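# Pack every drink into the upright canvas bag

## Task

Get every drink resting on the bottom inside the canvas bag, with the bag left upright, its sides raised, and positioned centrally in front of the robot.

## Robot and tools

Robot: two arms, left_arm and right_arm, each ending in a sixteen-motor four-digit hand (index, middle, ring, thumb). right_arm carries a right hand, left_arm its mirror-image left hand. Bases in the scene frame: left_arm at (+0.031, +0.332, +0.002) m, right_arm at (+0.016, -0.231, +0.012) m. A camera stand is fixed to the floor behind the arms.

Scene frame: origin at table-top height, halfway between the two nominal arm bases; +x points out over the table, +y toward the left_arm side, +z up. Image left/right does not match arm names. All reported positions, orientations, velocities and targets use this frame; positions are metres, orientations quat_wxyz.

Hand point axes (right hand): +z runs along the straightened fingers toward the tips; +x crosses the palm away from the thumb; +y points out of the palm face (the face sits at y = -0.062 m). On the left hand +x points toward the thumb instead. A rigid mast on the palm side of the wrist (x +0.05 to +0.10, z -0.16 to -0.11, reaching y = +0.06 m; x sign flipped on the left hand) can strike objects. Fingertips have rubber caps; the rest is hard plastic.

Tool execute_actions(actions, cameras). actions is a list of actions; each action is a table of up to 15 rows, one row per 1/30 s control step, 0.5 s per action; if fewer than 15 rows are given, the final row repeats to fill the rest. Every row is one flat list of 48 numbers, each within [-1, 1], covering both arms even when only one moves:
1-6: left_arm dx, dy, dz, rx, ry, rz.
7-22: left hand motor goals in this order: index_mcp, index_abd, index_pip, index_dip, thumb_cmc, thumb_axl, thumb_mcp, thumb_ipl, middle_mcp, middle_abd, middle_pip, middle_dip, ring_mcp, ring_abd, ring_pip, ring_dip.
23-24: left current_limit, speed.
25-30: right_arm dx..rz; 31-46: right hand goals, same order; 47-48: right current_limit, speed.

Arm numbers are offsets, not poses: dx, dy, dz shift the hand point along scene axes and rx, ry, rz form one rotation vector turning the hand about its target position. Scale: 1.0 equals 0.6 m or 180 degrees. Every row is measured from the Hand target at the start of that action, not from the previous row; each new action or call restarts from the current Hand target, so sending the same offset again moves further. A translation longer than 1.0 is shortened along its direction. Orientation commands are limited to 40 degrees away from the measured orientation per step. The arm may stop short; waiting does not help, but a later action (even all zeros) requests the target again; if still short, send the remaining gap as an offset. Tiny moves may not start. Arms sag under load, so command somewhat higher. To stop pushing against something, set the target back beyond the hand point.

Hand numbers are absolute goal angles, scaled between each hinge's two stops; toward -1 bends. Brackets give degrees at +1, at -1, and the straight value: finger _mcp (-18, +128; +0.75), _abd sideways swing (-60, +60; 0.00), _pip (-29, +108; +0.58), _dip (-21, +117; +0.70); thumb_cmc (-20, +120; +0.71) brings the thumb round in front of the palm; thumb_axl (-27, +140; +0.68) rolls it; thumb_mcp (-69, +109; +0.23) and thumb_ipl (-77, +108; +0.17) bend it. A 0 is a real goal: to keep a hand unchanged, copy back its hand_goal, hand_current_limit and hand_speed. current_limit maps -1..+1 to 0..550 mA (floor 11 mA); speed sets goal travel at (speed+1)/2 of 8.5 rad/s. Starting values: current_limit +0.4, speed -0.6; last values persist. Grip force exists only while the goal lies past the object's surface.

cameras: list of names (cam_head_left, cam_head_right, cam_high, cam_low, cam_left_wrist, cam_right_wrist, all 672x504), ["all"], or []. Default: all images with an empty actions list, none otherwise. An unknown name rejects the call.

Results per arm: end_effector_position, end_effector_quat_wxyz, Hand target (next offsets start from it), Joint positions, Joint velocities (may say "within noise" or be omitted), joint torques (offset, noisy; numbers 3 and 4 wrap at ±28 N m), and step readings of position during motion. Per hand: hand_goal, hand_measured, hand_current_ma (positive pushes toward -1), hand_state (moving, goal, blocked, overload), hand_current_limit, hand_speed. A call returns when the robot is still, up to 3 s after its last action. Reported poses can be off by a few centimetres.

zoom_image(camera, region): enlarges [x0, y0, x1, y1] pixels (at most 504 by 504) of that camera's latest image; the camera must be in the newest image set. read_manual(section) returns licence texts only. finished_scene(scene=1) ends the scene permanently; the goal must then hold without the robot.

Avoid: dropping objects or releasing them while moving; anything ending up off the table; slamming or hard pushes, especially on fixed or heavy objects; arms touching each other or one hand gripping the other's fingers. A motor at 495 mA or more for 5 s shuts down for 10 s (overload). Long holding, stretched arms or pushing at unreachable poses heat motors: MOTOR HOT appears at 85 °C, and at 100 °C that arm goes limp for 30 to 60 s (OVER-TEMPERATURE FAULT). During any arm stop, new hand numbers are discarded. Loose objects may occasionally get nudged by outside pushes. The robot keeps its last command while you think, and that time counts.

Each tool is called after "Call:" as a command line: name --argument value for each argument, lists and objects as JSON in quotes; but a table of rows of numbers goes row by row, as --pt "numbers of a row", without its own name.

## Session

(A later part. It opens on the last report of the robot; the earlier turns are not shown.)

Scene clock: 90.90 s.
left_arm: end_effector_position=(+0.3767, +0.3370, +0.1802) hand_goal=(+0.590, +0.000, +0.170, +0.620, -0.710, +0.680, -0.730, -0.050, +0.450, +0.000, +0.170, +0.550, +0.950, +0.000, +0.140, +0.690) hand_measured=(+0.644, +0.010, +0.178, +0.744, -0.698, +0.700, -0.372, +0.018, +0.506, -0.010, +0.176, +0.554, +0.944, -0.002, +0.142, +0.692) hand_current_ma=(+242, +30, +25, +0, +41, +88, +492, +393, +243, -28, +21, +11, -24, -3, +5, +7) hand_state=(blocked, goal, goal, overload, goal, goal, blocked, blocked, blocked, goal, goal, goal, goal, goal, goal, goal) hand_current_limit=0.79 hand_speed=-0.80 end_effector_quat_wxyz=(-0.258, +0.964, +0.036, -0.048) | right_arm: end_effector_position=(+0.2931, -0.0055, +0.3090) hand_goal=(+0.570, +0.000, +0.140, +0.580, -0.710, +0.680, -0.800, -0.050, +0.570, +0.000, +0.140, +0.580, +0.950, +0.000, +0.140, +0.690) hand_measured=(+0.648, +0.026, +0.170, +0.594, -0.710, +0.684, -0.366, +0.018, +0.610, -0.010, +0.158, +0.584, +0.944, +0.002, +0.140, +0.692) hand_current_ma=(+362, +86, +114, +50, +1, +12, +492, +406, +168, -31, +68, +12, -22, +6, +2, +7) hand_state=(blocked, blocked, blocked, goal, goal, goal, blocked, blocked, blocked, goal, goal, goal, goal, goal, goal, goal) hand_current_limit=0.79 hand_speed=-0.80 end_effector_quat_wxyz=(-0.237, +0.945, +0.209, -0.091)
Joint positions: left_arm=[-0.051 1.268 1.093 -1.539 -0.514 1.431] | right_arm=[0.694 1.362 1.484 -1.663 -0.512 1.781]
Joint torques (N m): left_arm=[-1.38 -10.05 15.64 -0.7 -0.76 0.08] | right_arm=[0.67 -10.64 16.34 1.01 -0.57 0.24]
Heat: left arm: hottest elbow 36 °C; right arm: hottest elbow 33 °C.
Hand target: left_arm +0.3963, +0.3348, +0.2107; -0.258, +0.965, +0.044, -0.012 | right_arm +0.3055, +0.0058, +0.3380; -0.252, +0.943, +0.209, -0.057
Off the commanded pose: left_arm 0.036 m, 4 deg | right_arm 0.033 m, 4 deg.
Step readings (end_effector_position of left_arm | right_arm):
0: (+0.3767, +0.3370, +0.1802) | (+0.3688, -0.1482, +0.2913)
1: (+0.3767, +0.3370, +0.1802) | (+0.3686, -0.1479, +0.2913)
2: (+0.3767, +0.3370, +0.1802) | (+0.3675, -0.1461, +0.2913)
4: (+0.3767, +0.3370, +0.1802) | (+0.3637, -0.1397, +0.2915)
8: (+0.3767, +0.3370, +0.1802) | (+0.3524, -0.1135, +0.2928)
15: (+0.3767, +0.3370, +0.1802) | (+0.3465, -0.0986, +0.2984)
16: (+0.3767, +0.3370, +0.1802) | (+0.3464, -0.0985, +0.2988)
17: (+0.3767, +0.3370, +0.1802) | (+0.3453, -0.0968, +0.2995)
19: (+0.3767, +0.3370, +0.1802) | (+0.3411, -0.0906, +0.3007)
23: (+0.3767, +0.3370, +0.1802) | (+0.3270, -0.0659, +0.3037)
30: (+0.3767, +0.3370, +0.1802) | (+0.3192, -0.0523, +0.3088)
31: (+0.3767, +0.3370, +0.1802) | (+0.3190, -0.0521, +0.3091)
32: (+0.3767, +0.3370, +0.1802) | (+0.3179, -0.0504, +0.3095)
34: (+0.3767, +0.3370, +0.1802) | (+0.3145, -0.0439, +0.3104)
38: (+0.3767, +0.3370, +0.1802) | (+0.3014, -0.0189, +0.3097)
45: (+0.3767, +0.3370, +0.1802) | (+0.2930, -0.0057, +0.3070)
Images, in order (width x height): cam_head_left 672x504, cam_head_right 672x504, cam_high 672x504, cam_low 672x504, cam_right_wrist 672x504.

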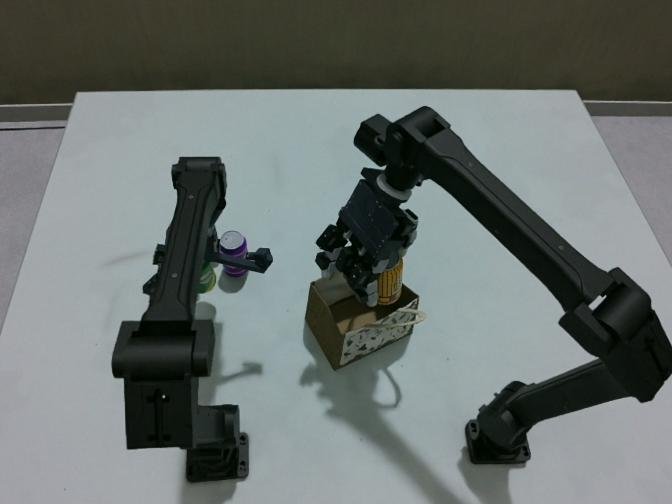

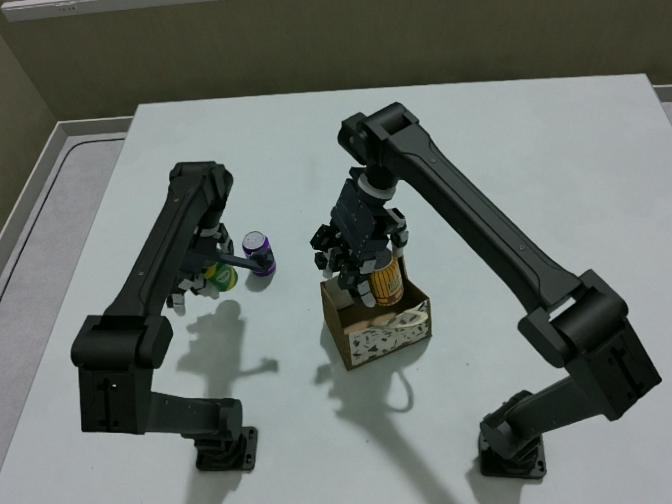

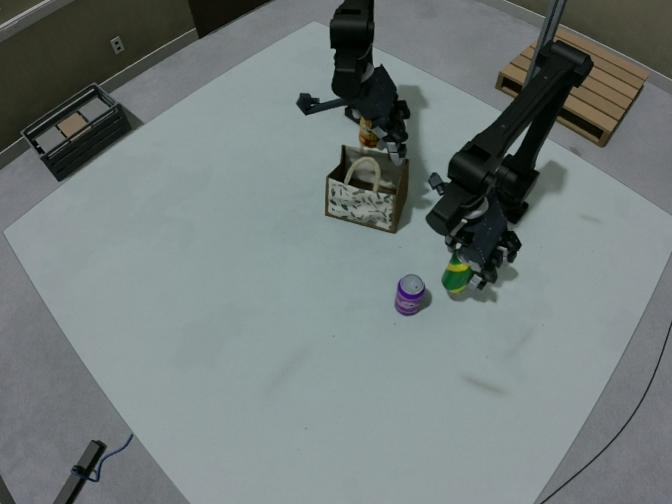

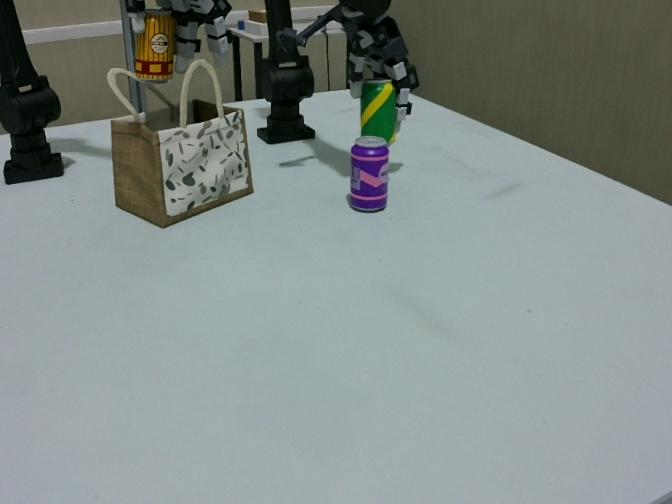

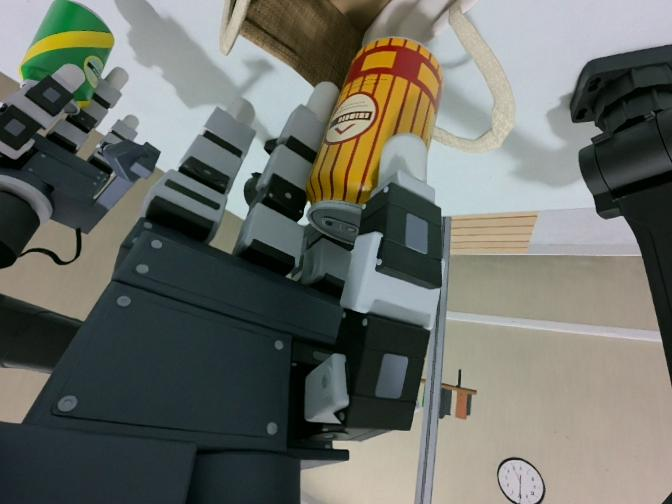

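Call:
execute_actions --actions '[[[0,0,0,0,0,0,0.59,0,0.17,0.62,-0.71,0.68,-0.73,-0.05,0.45,0,0.17,0.55,0.95,0,0.14,0.69,0.79,-0.8,0.026,0.057,0,0,0,0,0.57,0,0.14,0.58,-0.71,0.68,-0.8,-0.05,0.57,0,0.14,0.58,0.95,0,0.14,0.69,0.79,-0.8]],[[0,0,0,0,0,0,0.59,0,0.17,0.62,-0.71,0.68,-0.73,-0.05,0.45,0,0.17,0.55,0.95,0,0.14,0.69,0.79,-0.8,0,0,-0.07,0,0,0,0.57,0,0.14,0.58,-0.71,0.68,-0.8,-0.05,0.57,0,0.14,0.58,0.95,0,0.14,0.69,0.79,-0.8]]]' --cameras '["cam_head_left","cam_head_right","cam_high","cam_low","cam_right_wrist"]'

Call:
zoom_image --camera "cam_head_left" --region '[290, 200, 450, 380]'

Call:
zoom_image --camera "cam_head_right" --region '[290, 200, 450, 380]'

Call:
zoom_image --camera "cam_high" --region '[300, 80, 440, 240]'

Call:
zoom_image --camera "cam_low" --region '[80, 0, 280, 240]'

Scene clock: 94.33 s.
left_arm: end_effector_position=(+0.3767, +0.3370, +0.1802) hand_goal=(+0.590, +0.000, +0.170, +0.620, -0.710, +0.680, -0.730, -0.050, +0.450, +0.000, +0.170, +0.550, +0.950, +0.000, +0.140, +0.690) hand_measured=(+0.644, +0.010, +0.178, +0.744, -0.698, +0.700, -0.372, +0.018, +0.506, -0.010, +0.176, +0.554, +0.944, -0.002, +0.142, +0.692) hand_current_ma=(+242, +30, +25, +0, +41, +88, +492, +393, +243, -28, +21, +11, -24, -3, +5, +7) hand_state=(blocked, goal, goal, overload, goal, goal, blocked, blocked, blocked, goal, goal, goal, goal, goal, goal, goal) hand_current_limit=0.79 hand_speed=-0.80 end_effector_quat_wxyz=(-0.258, +0.964, +0.036, -0.048) | right_arm: end_effector_position=(+0.3258, +0.0351, +0.2854) hand_goal=(+0.570, +0.000, +0.140, +0.580, -0.710, +0.680, -0.800, -0.050, +0.570, +0.000, +0.140, +0.580, +0.950, +0.000, +0.140, +0.690) hand_measured=(+0.648, +0.028, +0.170, +0.594, -0.710, +0.682, -0.366, +0.018, +0.610, -0.010, +0.158, +0.584, +0.944, +0.002, +0.140, +0.692) hand_current_ma=(+362, +91, +114, +50, -1, +6, +492, +406, +168, -31, +68, +12, -22, +6, +2, +7) hand_state=(blocked, blocked, blocked, goal, goal, goal, blocked, blocked, blocked, goal, goal, goal, goal, goal, goal, goal) hand_current_limit=0.79 hand_speed=-0.80 end_effector_quat_wxyz=(-0.245, +0.945, +0.208, -0.067)
Joint positions: left_arm=[-0.051 1.268 1.093 -1.539 -0.514 1.431] | right_arm=[0.726 1.45 1.515 -1.533 -0.504 1.832]
Joint torques (N m): left_arm=[-1.38 -10.05 15.64 -0.7 -0.77 0.08] | right_arm=[0.85 -14.04 10.77 0.99 -0.62 0.26]
Heat: left arm: hottest elbow 36 °C; right arm: hottest elbow 33 °C.
Hand target: left_arm +0.3963, +0.3348, +0.2107; -0.258, +0.965, +0.044, -0.012 | right_arm +0.3211, +0.0400, +0.2960; -0.252, +0.943, +0.209, -0.057
Off the commanded pose: left_arm 0.036 m, 4 deg | right_arm 0.012 m, 1 deg.
Step readings (end_effector_position of left_arm | right_arm):
0: (+0.3767, +0.3370, +0.1802) | (+0.2930, -0.0055, +0.3090)
1: (+0.3767, +0.3370, +0.1802) | (+0.2932, -0.0053, +0.3092)
2: (+0.3767, +0.3370, +0.1802) | (+0.2938, -0.0045, +0.3095)
4: (+0.3767, +0.3370, +0.1802) | (+0.2980, +0.0009, +0.3116)
8: (+0.3767, +0.3370, +0.1802) | (+0.3107, +0.0180, +0.3128)
15: (+0.3767, +0.3370, +0.1802) | (+0.3142, +0.0263, +0.3057)
16: (+0.3767, +0.3370, +0.1802) | (+0.3145, +0.0264, +0.3055)
17: (+0.3767, +0.3370, +0.1802) | (+0.3155, +0.0273, +0.3054)
19: (+0.3767, +0.3370, +0.1802) | (+0.3209, +0.0317, +0.3041)
23: (+0.3767, +0.3370, +0.1802) | (+0.3273, +0.0368, +0.2947)
30: (+0.3767, +0.3370, +0.1802) | (+0.3251, +0.0346, +0.2855)
Images, in order (width x height): cam_head_left 672x504, cam_head_right 672x504, cam_high 672x504, cam_low 672x504, cam_right_wrist 672x504.

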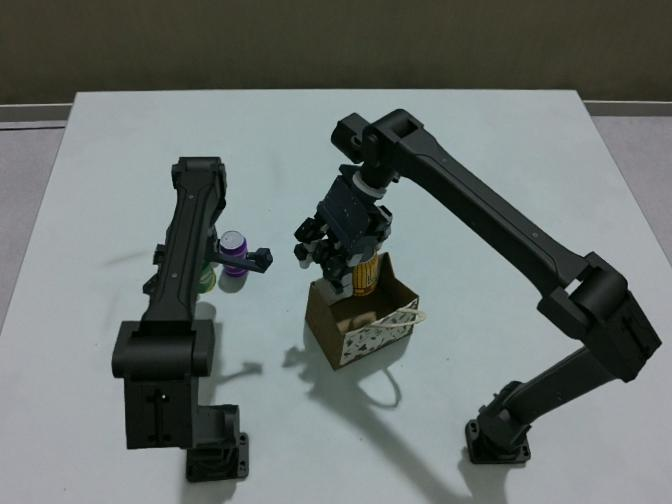

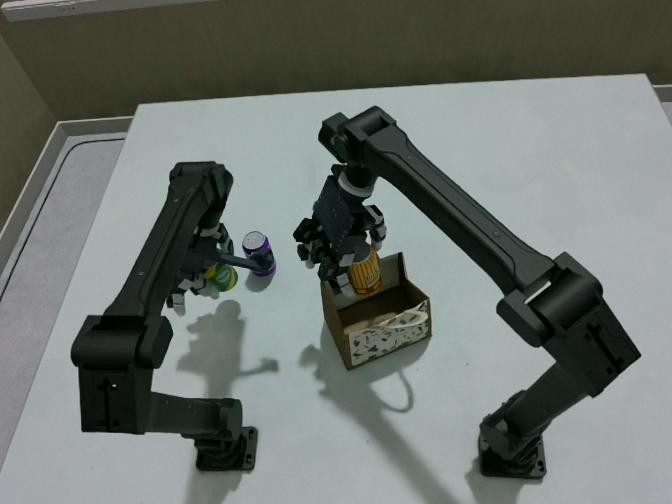

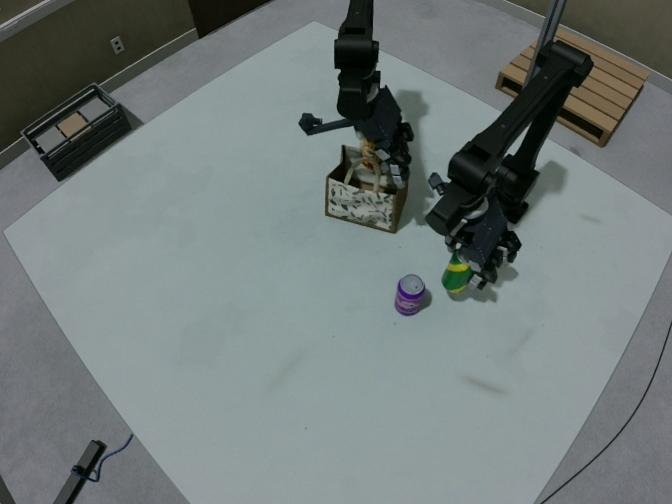

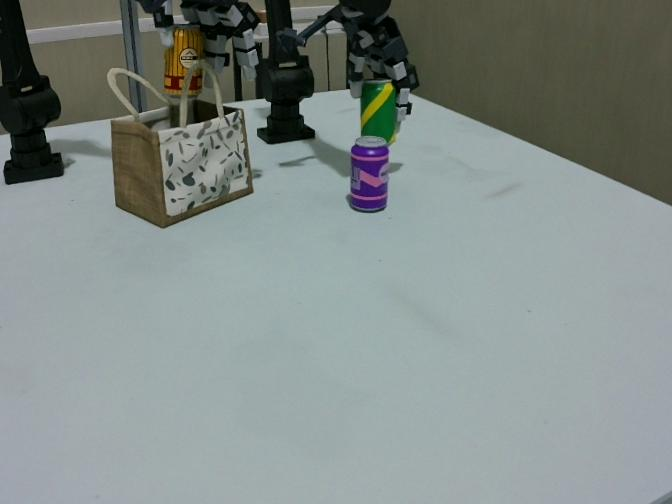

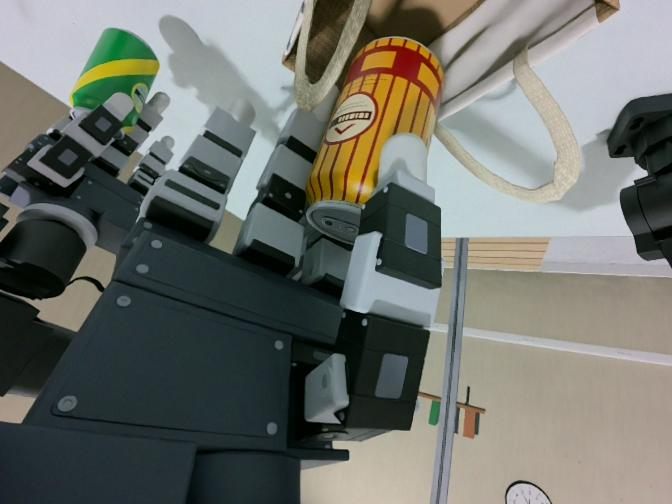

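Scaled by 2.800.

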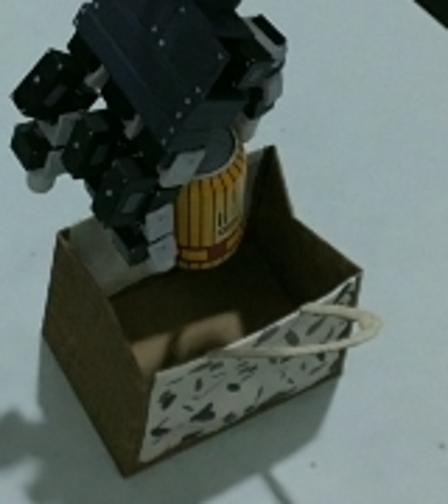

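Scaled by 2.800.

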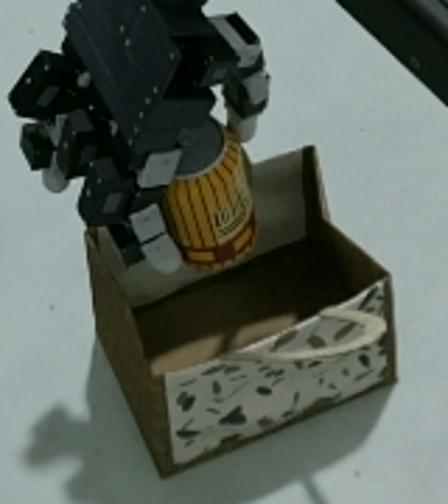

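Scaled by 3.150.

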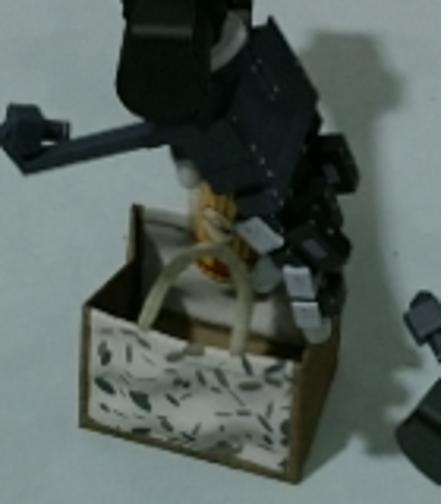

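Scaled by 2.100.

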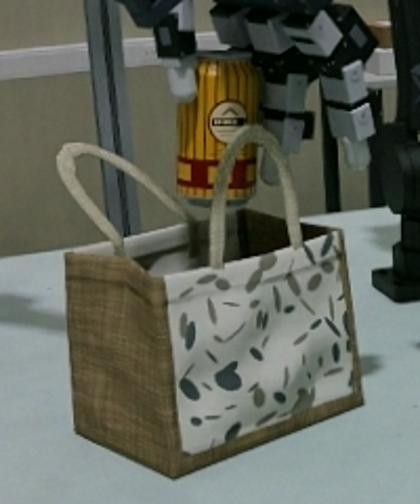

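Call:
execute_actions --actions '[[[0,0,0,0,0,0,0.59,0,0.17,0.62,-0.71,0.68,-0.73,-0.05,0.45,0,0.17,0.55,0.95,0,0.14,0.69,0.79,-0.8,-0.016,-0.016,-0.06,0,0,0,0.57,0,0.14,0.58,-0.71,0.68,-0.8,-0.05,0.57,0,0.14,0.58,0.95,0,0.14,0.69,0.79,-0.8]]]' --cameras '["cam_head_left","cam_head_right","cam_high","cam_low","cam_right_wrist"]'

Call:
zoom_image --camera "cam_head_left" --region '[290, 200, 450, 380]'

Call:
zoom_image --camera "cam_head_right" --region '[290, 200, 450, 380]'

Call:
zoom_image --camera "cam_low" --region '[80, 0, 280, 240]'

Scene clock: 95.83 s.
left_arm: end_effector_position=(+0.3767, +0.3370, +0.1802) hand_goal=(+0.590, +0.000, +0.170, +0.620, -0.710, +0.680, -0.730, -0.050, +0.450, +0.000, +0.170, +0.550, +0.950, +0.000, +0.140, +0.690) hand_measured=(+0.644, +0.010, +0.178, +0.744, -0.698, +0.700, -0.372, +0.018, +0.506, -0.010, +0.176, +0.554, +0.944, -0.002, +0.142, +0.692) hand_current_ma=(+242, +30, +25, +0, +41, +88, +492, +393, +243, -28, +21, +11, -24, -3, +5, +7) hand_state=(blocked, goal, goal, overload, goal, goal, blocked, blocked, blocked, goal, goal, goal, goal, goal, goal, goal) hand_current_limit=0.79 hand_speed=-0.80 end_effector_quat_wxyz=(-0.258, +0.964, +0.036, -0.048) | right_arm: end_effector_position=(+0.3145, +0.0261, +0.2443) hand_goal=(+0.570, +0.000, +0.140, +0.580, -0.710, +0.680, -0.800, -0.050, +0.570, +0.000, +0.140, +0.580, +0.950, +0.000, +0.140, +0.690) hand_measured=(+0.648, +0.028, +0.170, +0.594, -0.710, +0.682, -0.366, +0.018, +0.610, -0.010, +0.158, +0.584, +0.944, +0.002, +0.140, +0.692) hand_current_ma=(+362, +91, +114, +50, -2, +6, +492, +406, +168, -32, +68, +12, -22, +5, +2, +7) hand_state=(blocked, blocked, blocked, goal, goal, goal, blocked, blocked, blocked, goal, goal, goal, goal, goal, goal, goal) hand_current_limit=0.79 hand_speed=-0.80 end_effector_quat_wxyz=(-0.241, +0.945, +0.206, -0.074)
Joint positions: left_arm=[-0.051 1.268 1.093 -1.539 -0.514 1.431] | right_arm=[0.726 1.422 1.377 -1.439 -0.504 1.833]
Joint torques (N m): left_arm=[-1.38 -10.05 15.64 -0.7 -0.77 0.08] | right_arm=[0.56 -15.15 10.84 0.92 -0.61 0.19]
Heat: left arm: hottest elbow 36 °C; right arm: hottest elbow 33 °C.
Hand target: left_arm +0.3963, +0.3348, +0.2107; -0.258, +0.965, +0.044, -0.012 | right_arm +0.3115, +0.0304, +0.2599; -0.252, +0.943, +0.209, -0.057
Off the commanded pose: left_arm 0.036 m, 4 deg | right_arm 0.017 m, 2 deg.
Step readings (end_effector_position of left_arm | right_arm):
0: (+0.3767, +0.3370, +0.1802) | (+0.3258, +0.0351, +0.2854)
1: (+0.3767, +0.3370, +0.1802) | (+0.3257, +0.0351, +0.2847)
2: (+0.3767, +0.3370, +0.1802) | (+0.3259, +0.0353, +0.2825)
4: (+0.3767, +0.3370, +0.1802) | (+0.3242, +0.0339, +0.2732)
8: (+0.3767, +0.3370, +0.1802) | (+0.3151, +0.0267, +0.2517)
15: (+0.3767, +0.3370, +0.1802) | (+0.3142, +0.0259, +0.2437)
Images, in order (width x height): cam_head_left 672x504, cam_head_right 672x504, cam_high 672x504, cam_low 672x504, cam_right_wrist 672x504.

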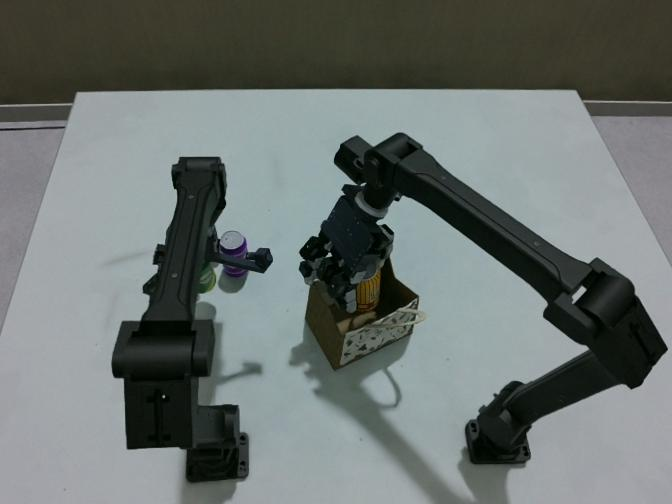

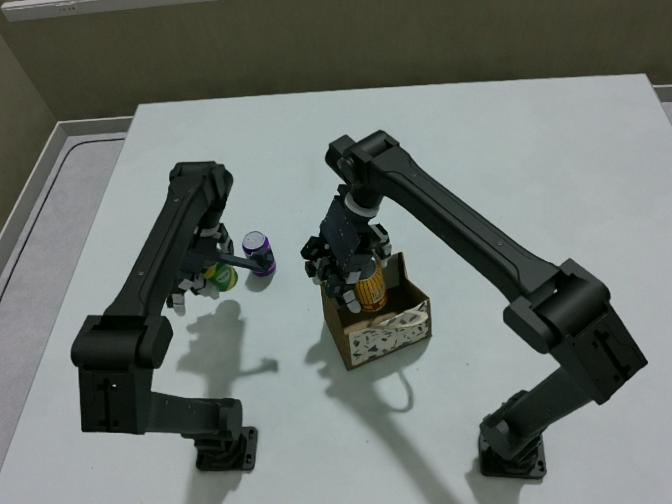

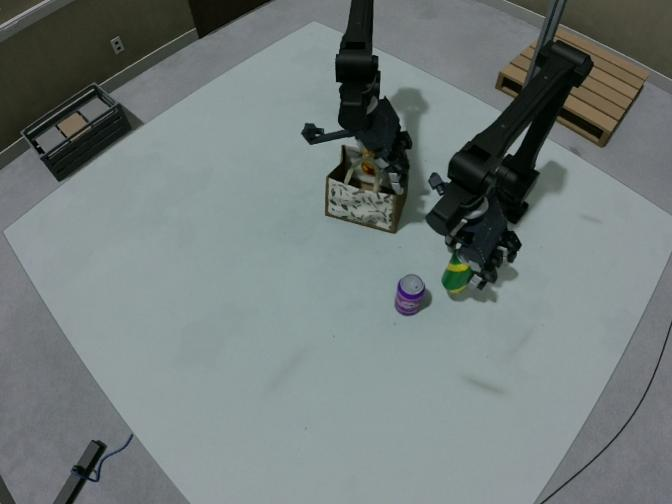

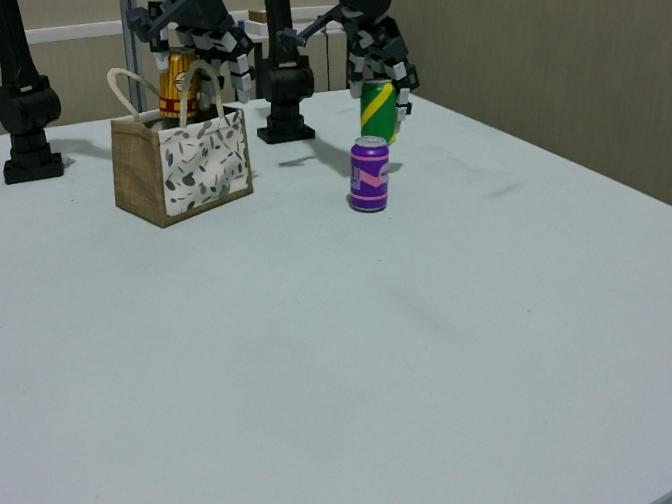

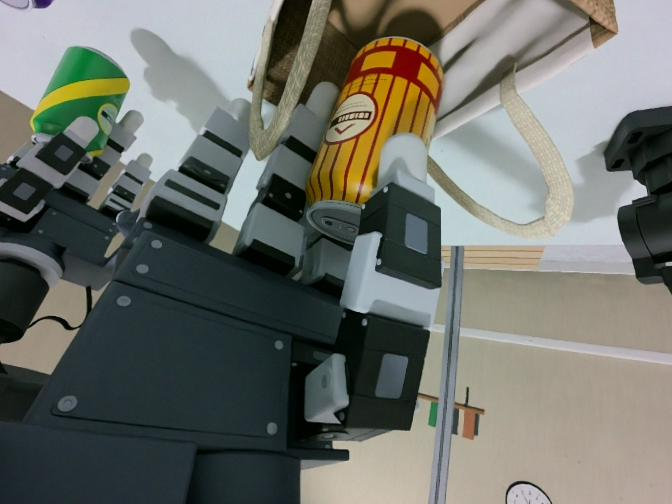

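Scaled by 2.800.

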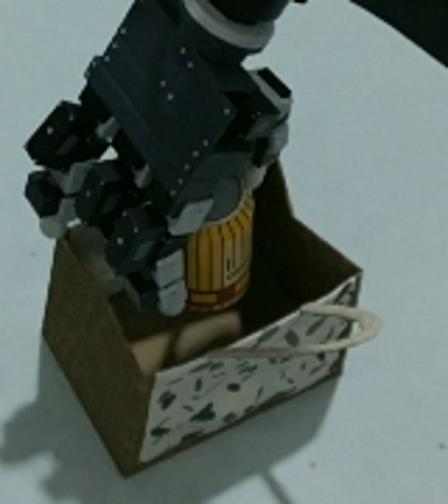

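Scaled by 2.800.

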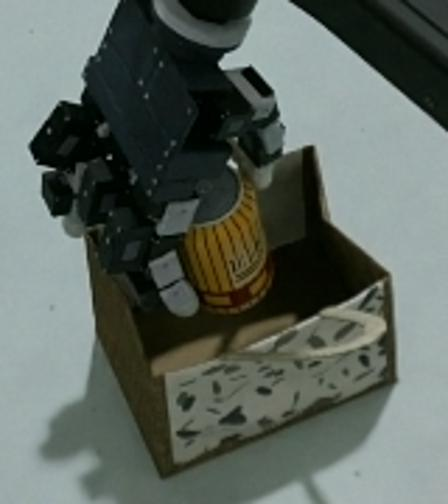

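Scaled by 2.100.

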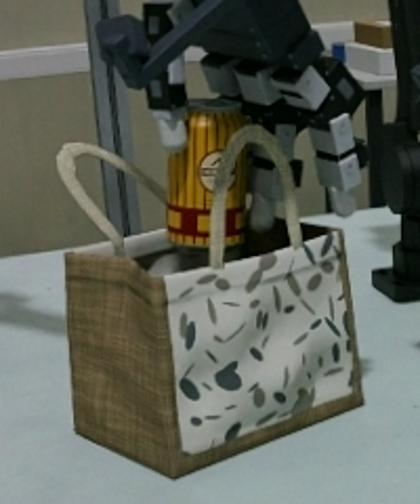

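Call:
execute_actions --actions '[[[0,0,0,0,0,0,0.59,0,0.17,0.62,-0.71,0.68,-0.73,-0.05,0.45,0,0.17,0.55,0.95,0,0.14,0.69,0.79,-0.8,0,0,0,0,0,0,0.57,0,0.14,0.58,-0.71,0.68,-0.8,-0.05,0.57,0,0.14,0.58,0.66,0,0.2,0.62,0.79,-0.7]],[[0,0,0,0,0,0,0.59,0,0.17,0.62,-0.71,0.68,-0.73,-0.05,0.45,0,0.17,0.55,0.95,0,0.14,0.69,0.79,-0.8,0,0,-0.08,0,0,0,0.57,0,0.14,0.58,-0.71,0.68,-0.8,-0.05,0.57,0,0.14,0.58,0.66,0,0.2,0.62,0.79,-0.8]]]' --cameras '["cam_head_left","cam_head_right","cam_high","cam_low","cam_right_wrist"]'

Call:
zoom_image --camera "cam_head_left" --region '[290, 200, 450, 380]'

Call:
zoom_image --camera "cam_head_right" --region '[290, 200, 450, 380]'

Call:
zoom_image --camera "cam_low" --region '[80, 0, 280, 240]'

Scene clock: 99.53 s.
left_arm: end_effector_position=(+0.3767, +0.3370, +0.1802) hand_goal=(+0.590, +0.000, +0.170, +0.620, -0.710, +0.680, -0.730, -0.050, +0.450, +0.000, +0.170, +0.550, +0.950, +0.000, +0.140, +0.690) hand_measured=(+0.644, +0.010, +0.178, +0.744, -0.698, +0.700, -0.372, +0.018, +0.506, -0.010, +0.176, +0.554, +0.944, -0.002, +0.142, +0.692) hand_current_ma=(+242, +30, +25, +0, +41, +88, +492, +393, +243, -28, +21, +11, -24, -3, +5, +7) hand_state=(blocked, goal, goal, overload, goal, goal, blocked, blocked, blocked, goal, goal, goal, goal, goal, goal, goal) hand_current_limit=0.79 hand_speed=-0.80 end_effector_quat_wxyz=(-0.258, +0.964, +0.036, -0.048) | right_arm: end_effector_position=(+0.3161, +0.0282, +0.2116) hand_goal=(+0.570, +0.000, +0.140, +0.580, -0.710, +0.680, -0.800, -0.050, +0.570, +0.000, +0.140, +0.580, +0.660, +0.000, +0.200, +0.620) hand_measured=(+0.648, +0.028, +0.170, +0.594, -0.710, +0.682, -0.366, +0.018, +0.610, -0.010, +0.158, +0.584, +0.660, -0.002, +0.196, +0.622) hand_current_ma=(+362, +95, +114, +50, +1, +9, +492, +406, +168, -32, +68, +12, -3, -6, -11, +4) hand_state=(blocked, blocked, blocked, goal, goal, goal, blocked, blocked, blocked, goal, goal, goal, goal, goal, goal, goal) hand_current_limit=0.79 hand_speed=-0.80 end_effector_quat_wxyz=(-0.251, +0.943, +0.211, -0.057)
Joint positions: left_arm=[-0.051 1.268 1.093 -1.539 -0.514 1.431] | right_arm=[0.726 1.407 1.278 -1.313 -0.507 1.833]
Joint torques (N m): left_arm=[-1.38 -9.99 15.64 -0.7 -0.76 0.08] | right_arm=[1.55 -12.34 9.61 1.07 -0.47 0.21]
Heat: left arm: hottest elbow 37 °C; right arm: hottest elbow 33 °C.
Hand target: left_arm +0.3963, +0.3348, +0.2107; -0.258, +0.965, +0.044, -0.012 | right_arm +0.3114, +0.0303, +0.2119; -0.252, +0.943, +0.209, -0.057
Off the commanded pose: left_arm 0.036 m, 4 deg | right_arm 0.005 m, 0 deg.
Step readings (end_effector_position of left_arm | right_arm):
0: (+0.3767, +0.3370, +0.1802) | (+0.3145, +0.0261, +0.2443)
1: (+0.3767, +0.3370, +0.1802) | (+0.3145, +0.0261, +0.2443)
2: (+0.3767, +0.3370, +0.1802) | (+0.3145, +0.0261, +0.2443)
4: (+0.3767, +0.3370, +0.1802) | (+0.3145, +0.0261, +0.2443)
8: (+0.3767, +0.3370, +0.1802) | (+0.3145, +0.0261, +0.2443)
15: (+0.3767, +0.3370, +0.1802) | (+0.3145, +0.0261, +0.2443)
16: (+0.3767, +0.3370, +0.1802) | (+0.3146, +0.0262, +0.2438)
17: (+0.3767, +0.3370, +0.1802) | (+0.3153, +0.0268, +0.2415)
19: (+0.3767, +0.3370, +0.1802) | (+0.3166, +0.0278, +0.2338)
23: (+0.3767, +0.3370, +0.1802) | (+0.3125, +0.0251, +0.2127)
30: (+0.3767, +0.3370, +0.1802) | (+0.3160, +0.0280, +0.2117)
Images, in order (width x height): cam_head_left 672x504, cam_head_right 672x504, cam_high 672x504, cam_low 672x504, cam_right_wrist 672x504.

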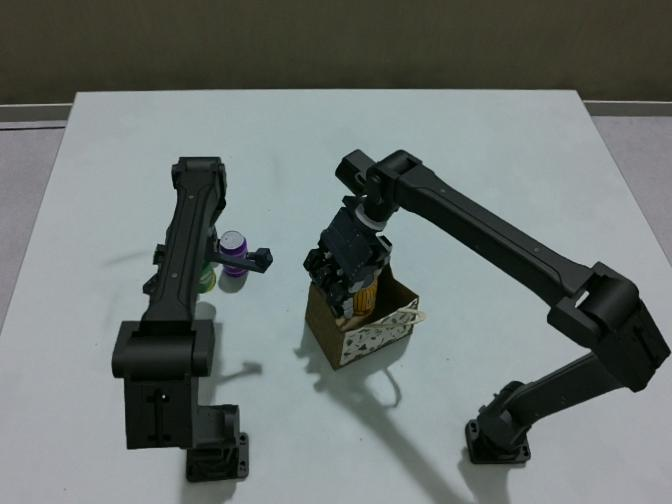

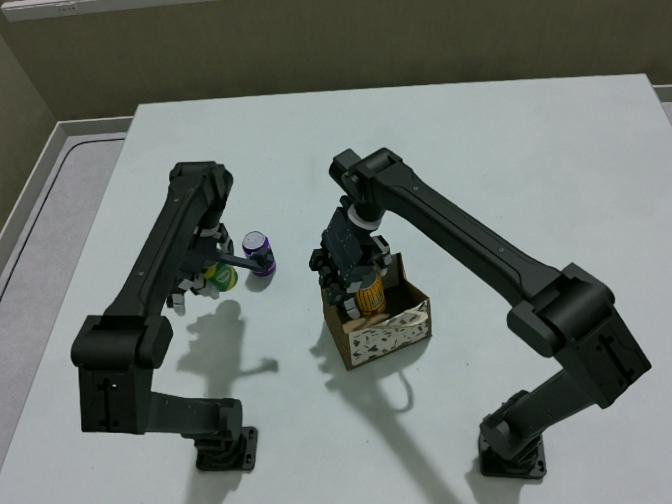

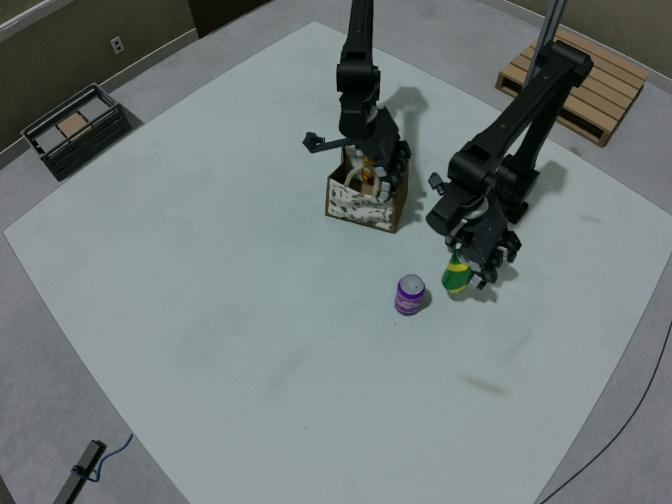

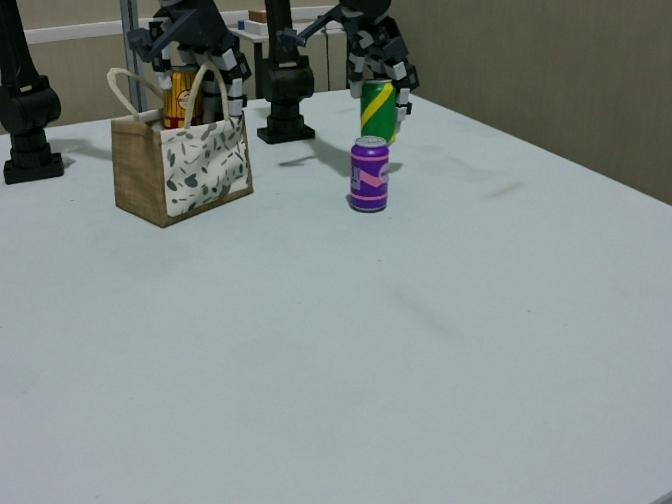

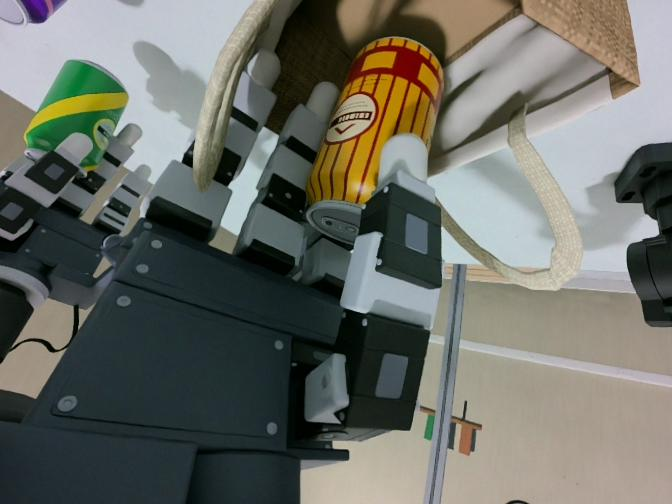

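Scaled by 2.800.

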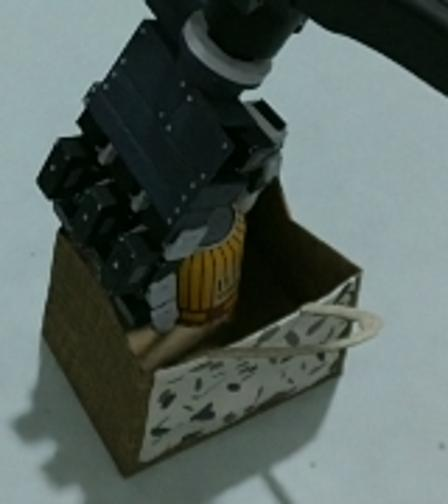

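Scaled by 2.800.

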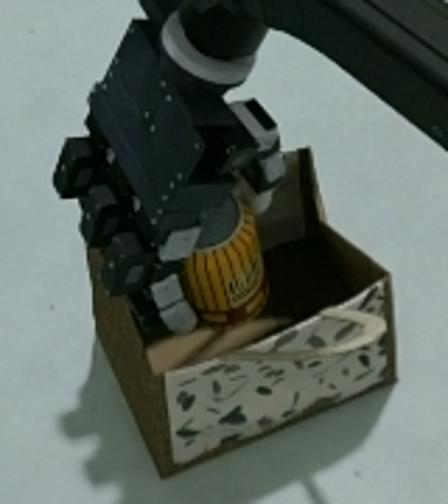

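Scaled by 2.100.

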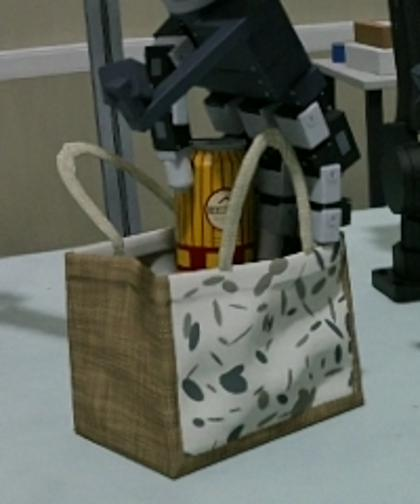

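Call:
zoom_image --camera "cam_low" --region '[100, 50, 260, 170]'

Call:
zoom_image --camera "cam_high" --region '[310, 90, 430, 240]'

Call:
zoom_image --camera "cam_right_wrist" --region '[180, 0, 640, 260]'

Call:
zoom_image --camera "cam_head_left" --region '[295, 230, 435, 375]'

Scaled by 3.150.

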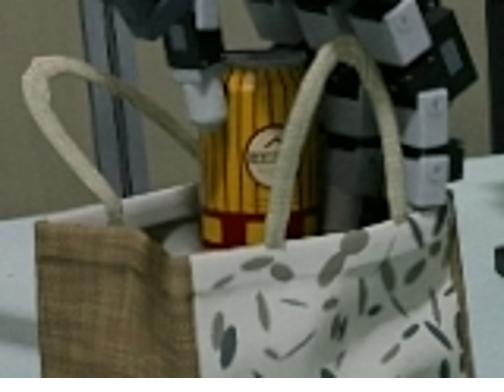

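Scaled by 3.360.

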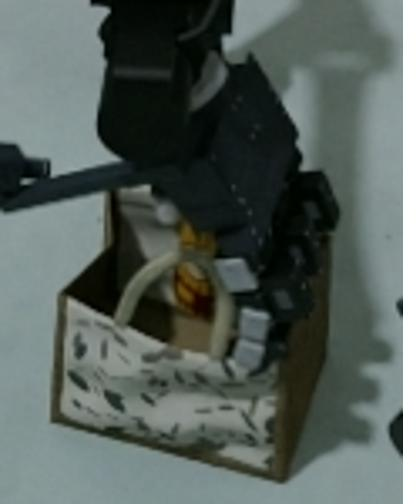

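Scaled by 1.096.

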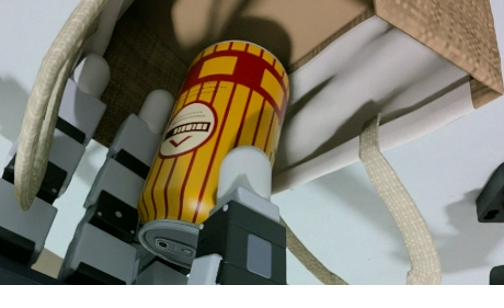

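Scaled by 3.476.

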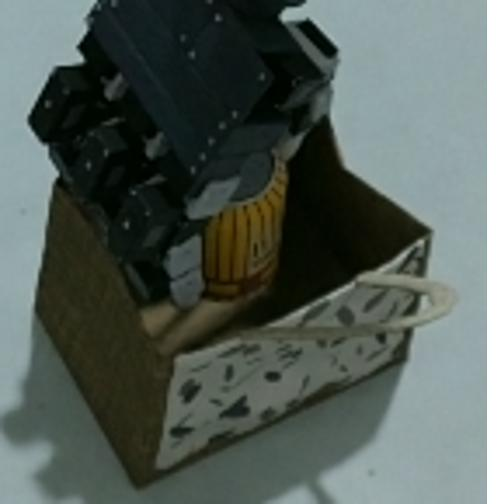

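Call:
execute_actions --actions '[[[0,0,0,0,0,0,0.59,0,0.17,0.62,-0.71,0.68,-0.73,-0.05,0.45,0,0.17,0.55,0.95,0,0.14,0.69,0.79,-0.8,-0.02,-0.008,0,0,0,0,0.57,0,0.14,0.58,-0.71,0.68,-0.8,-0.05,0.57,0,0.14,0.58,0.66,0.12,0.2,0.62,0.79,-0.7]],[[0,0,0,0,0,0,0.59,0,0.17,0.62,-0.71,0.68,-0.73,-0.05,0.45,0,0.17,0.55,0.95,0,0.14,0.69,0.79,-0.8,0,0,-0.08,0,0,0,0.57,0,0.14,0.58,-0.71,0.68,-0.8,-0.05,0.57,0,0.14,0.58,0.66,0.12,0.2,0.62,0.79,-0.8]]]' --cameras '["cam_head_left","cam_head_right","cam_high","cam_low","cam_right_wrist"]'

Call:
zoom_image --camera "cam_low" --region '[100, 50, 260, 230]'

Call:
zoom_image --camera "cam_head_right" --region '[300, 220, 450, 375]'

Call:
zoom_image --camera "cam_head_left" --region '[295, 230, 435, 375]'

Scene clock: 102.07 s.
left_arm: end_effector_position=(+0.3767, +0.3370, +0.1802) hand_goal=(+0.590, +0.000, +0.170, +0.620, -0.710, +0.680, -0.730, -0.050, +0.450, +0.000, +0.170, +0.550, +0.950, +0.000, +0.140, +0.690) hand_measured=(+0.644, +0.010, +0.178, +0.744, -0.698, +0.700, -0.372, +0.018, +0.506, -0.010, +0.176, +0.554, +0.944, -0.002, +0.142, +0.692) hand_current_ma=(+242, +30, +25, +0, +41, +88, +492, +393, +243, -28, +21, +11, -24, -3, +5, +7) hand_state=(blocked, goal, goal, overload, goal, goal, blocked, blocked, blocked, goal, goal, goal, goal, goal, goal, goal) hand_current_limit=0.79 hand_speed=-0.80 end_effector_quat_wxyz=(-0.258, +0.964, +0.036, -0.048) | right_arm: end_effector_position=(+0.3019, +0.0172, +0.1665) hand_goal=(+0.570, +0.000, +0.140, +0.580, -0.710, +0.680, -0.800, -0.050, +0.570, +0.000, +0.140, +0.580, +0.660, +0.120, +0.200, +0.620) hand_measured=(+0.648, +0.028, +0.170, +0.594, -0.710, +0.682, -0.366, +0.018, +0.610, -0.010, +0.158, +0.584, +0.650, +0.140, +0.192, +0.618) hand_current_ma=(+362, +96, +114, +50, +1, +10, +492, +406, +168, -32, +68, +12, -33, +63, -30, -4) hand_state=(blocked, blocked, blocked, goal, goal, goal, blocked, blocked, blocked, goal, goal, goal, goal, goal, goal, goal) hand_current_limit=0.79 hand_speed=-0.80 end_effector_quat_wxyz=(-0.250, +0.944, +0.208, -0.055)
Joint positions: left_arm=[-0.051 1.268 1.093 -1.539 -0.514 1.431] | right_arm=[0.728 1.383 1.133 -1.189 -0.502 1.841]
Joint torques (N m): left_arm=[-1.38 -9.99 15.61 -0.7 -0.77 0.08] | right_arm=[1.03 -10.4 9.84 1.4 -0.65 0.22]
Heat: left arm: hottest elbow 37 °C; right arm: hottest elbow 33 °C.
Hand target: left_arm +0.3963, +0.3348, +0.2107; -0.258, +0.965, +0.044, -0.012 | right_arm +0.2994, +0.0256, +0.1638; -0.252, +0.943, +0.209, -0.057
Off the commanded pose: left_arm 0.036 m, 4 deg | right_arm 0.009 m, 0 deg.
Step readings (end_effector_position of left_arm | right_arm):
0: (+0.3767, +0.3370, +0.1802) | (+0.3161, +0.0282, +0.2116)
1: (+0.3767, +0.3370, +0.1802) | (+0.3161, +0.0281, +0.2114)
2: (+0.3767, +0.3370, +0.1802) | (+0.3159, +0.0280, +0.2110)
4: (+0.3767, +0.3370, +0.1802) | (+0.3149, +0.0272, +0.2104)
8: (+0.3767, +0.3370, +0.1802) | (+0.3116, +0.0246, +0.2119)
15: (+0.3767, +0.3370, +0.1802) | (+0.3095, +0.0233, +0.2113)
16: (+0.3767, +0.3370, +0.1802) | (+0.3092, +0.0231, +0.2106)
17: (+0.3767, +0.3370, +0.1802) | (+0.3095, +0.0234, +0.2084)
19: (+0.3767, +0.3370, +0.1802) | (+0.3107, +0.0245, +0.2016)
23: (+0.3767, +0.3370, +0.1802) | (+0.3073, +0.0216, +0.1862)
30: (+0.3767, +0.3370, +0.1802) | (+0.3018, +0.0167, +0.1673)
Images, in order (width x height): cam_head_left 672x504, cam_head_right 672x504, cam_high 672x504, cam_low 672x504, cam_right_wrist 672x504.

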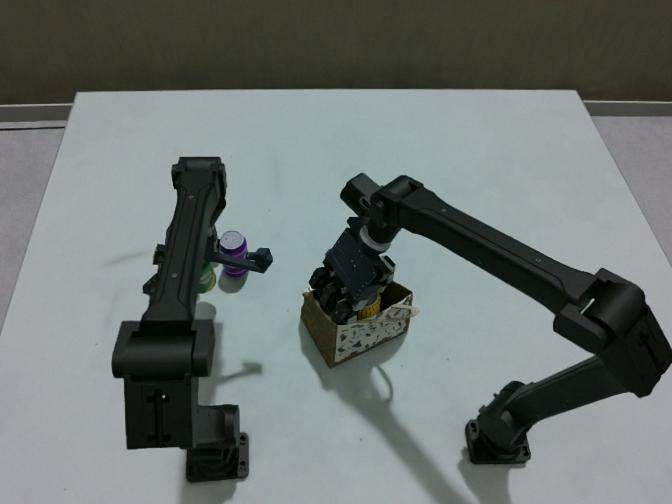

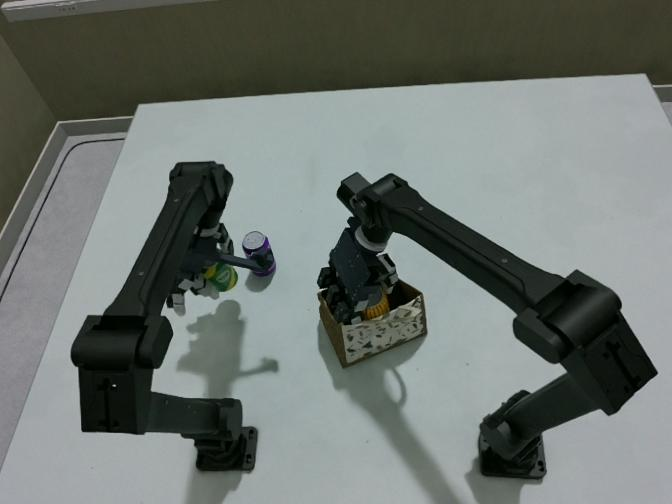

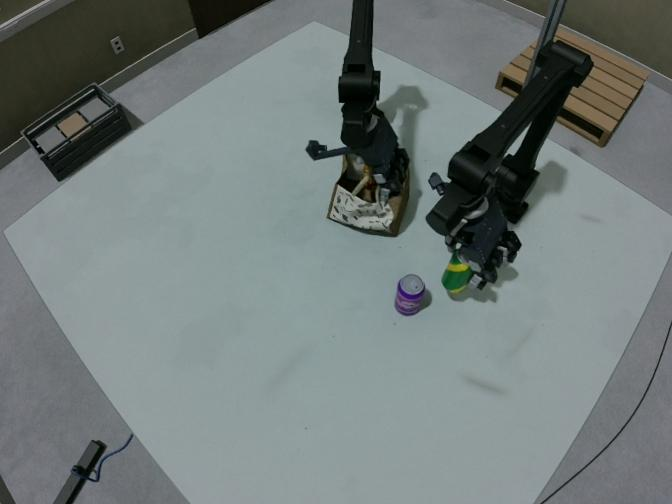

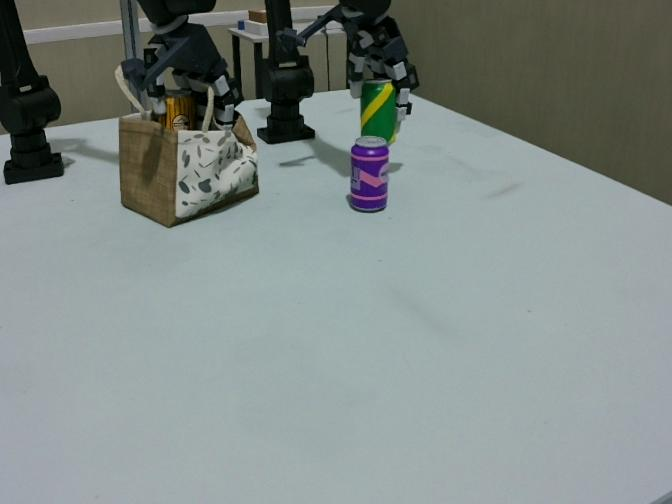

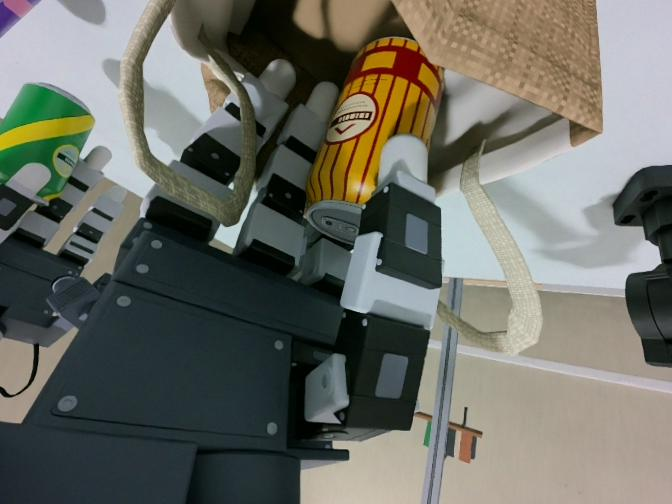

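Scaled by 2.800.

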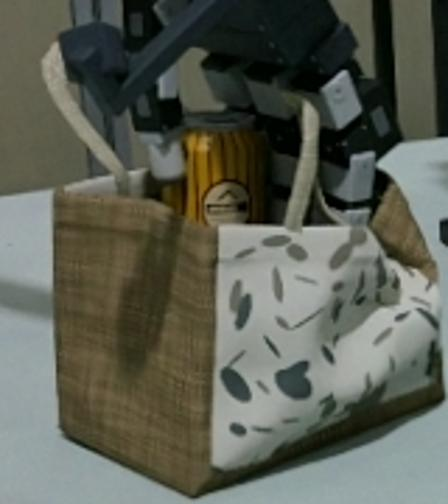

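Scaled by 3.252.

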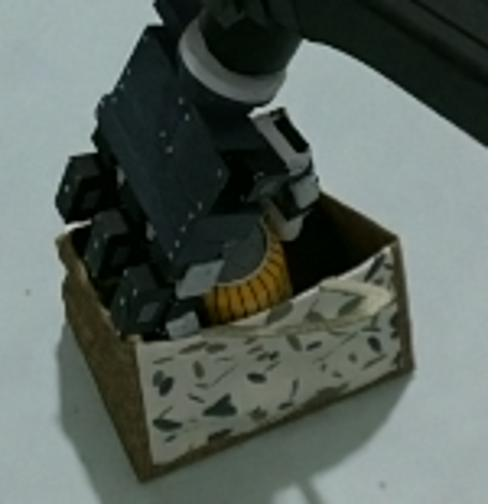

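Scaled by 3.476.

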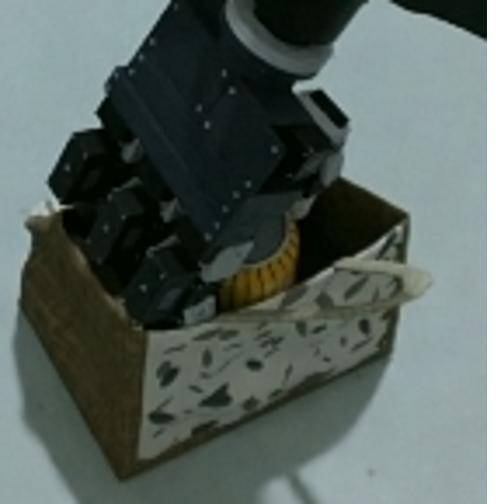

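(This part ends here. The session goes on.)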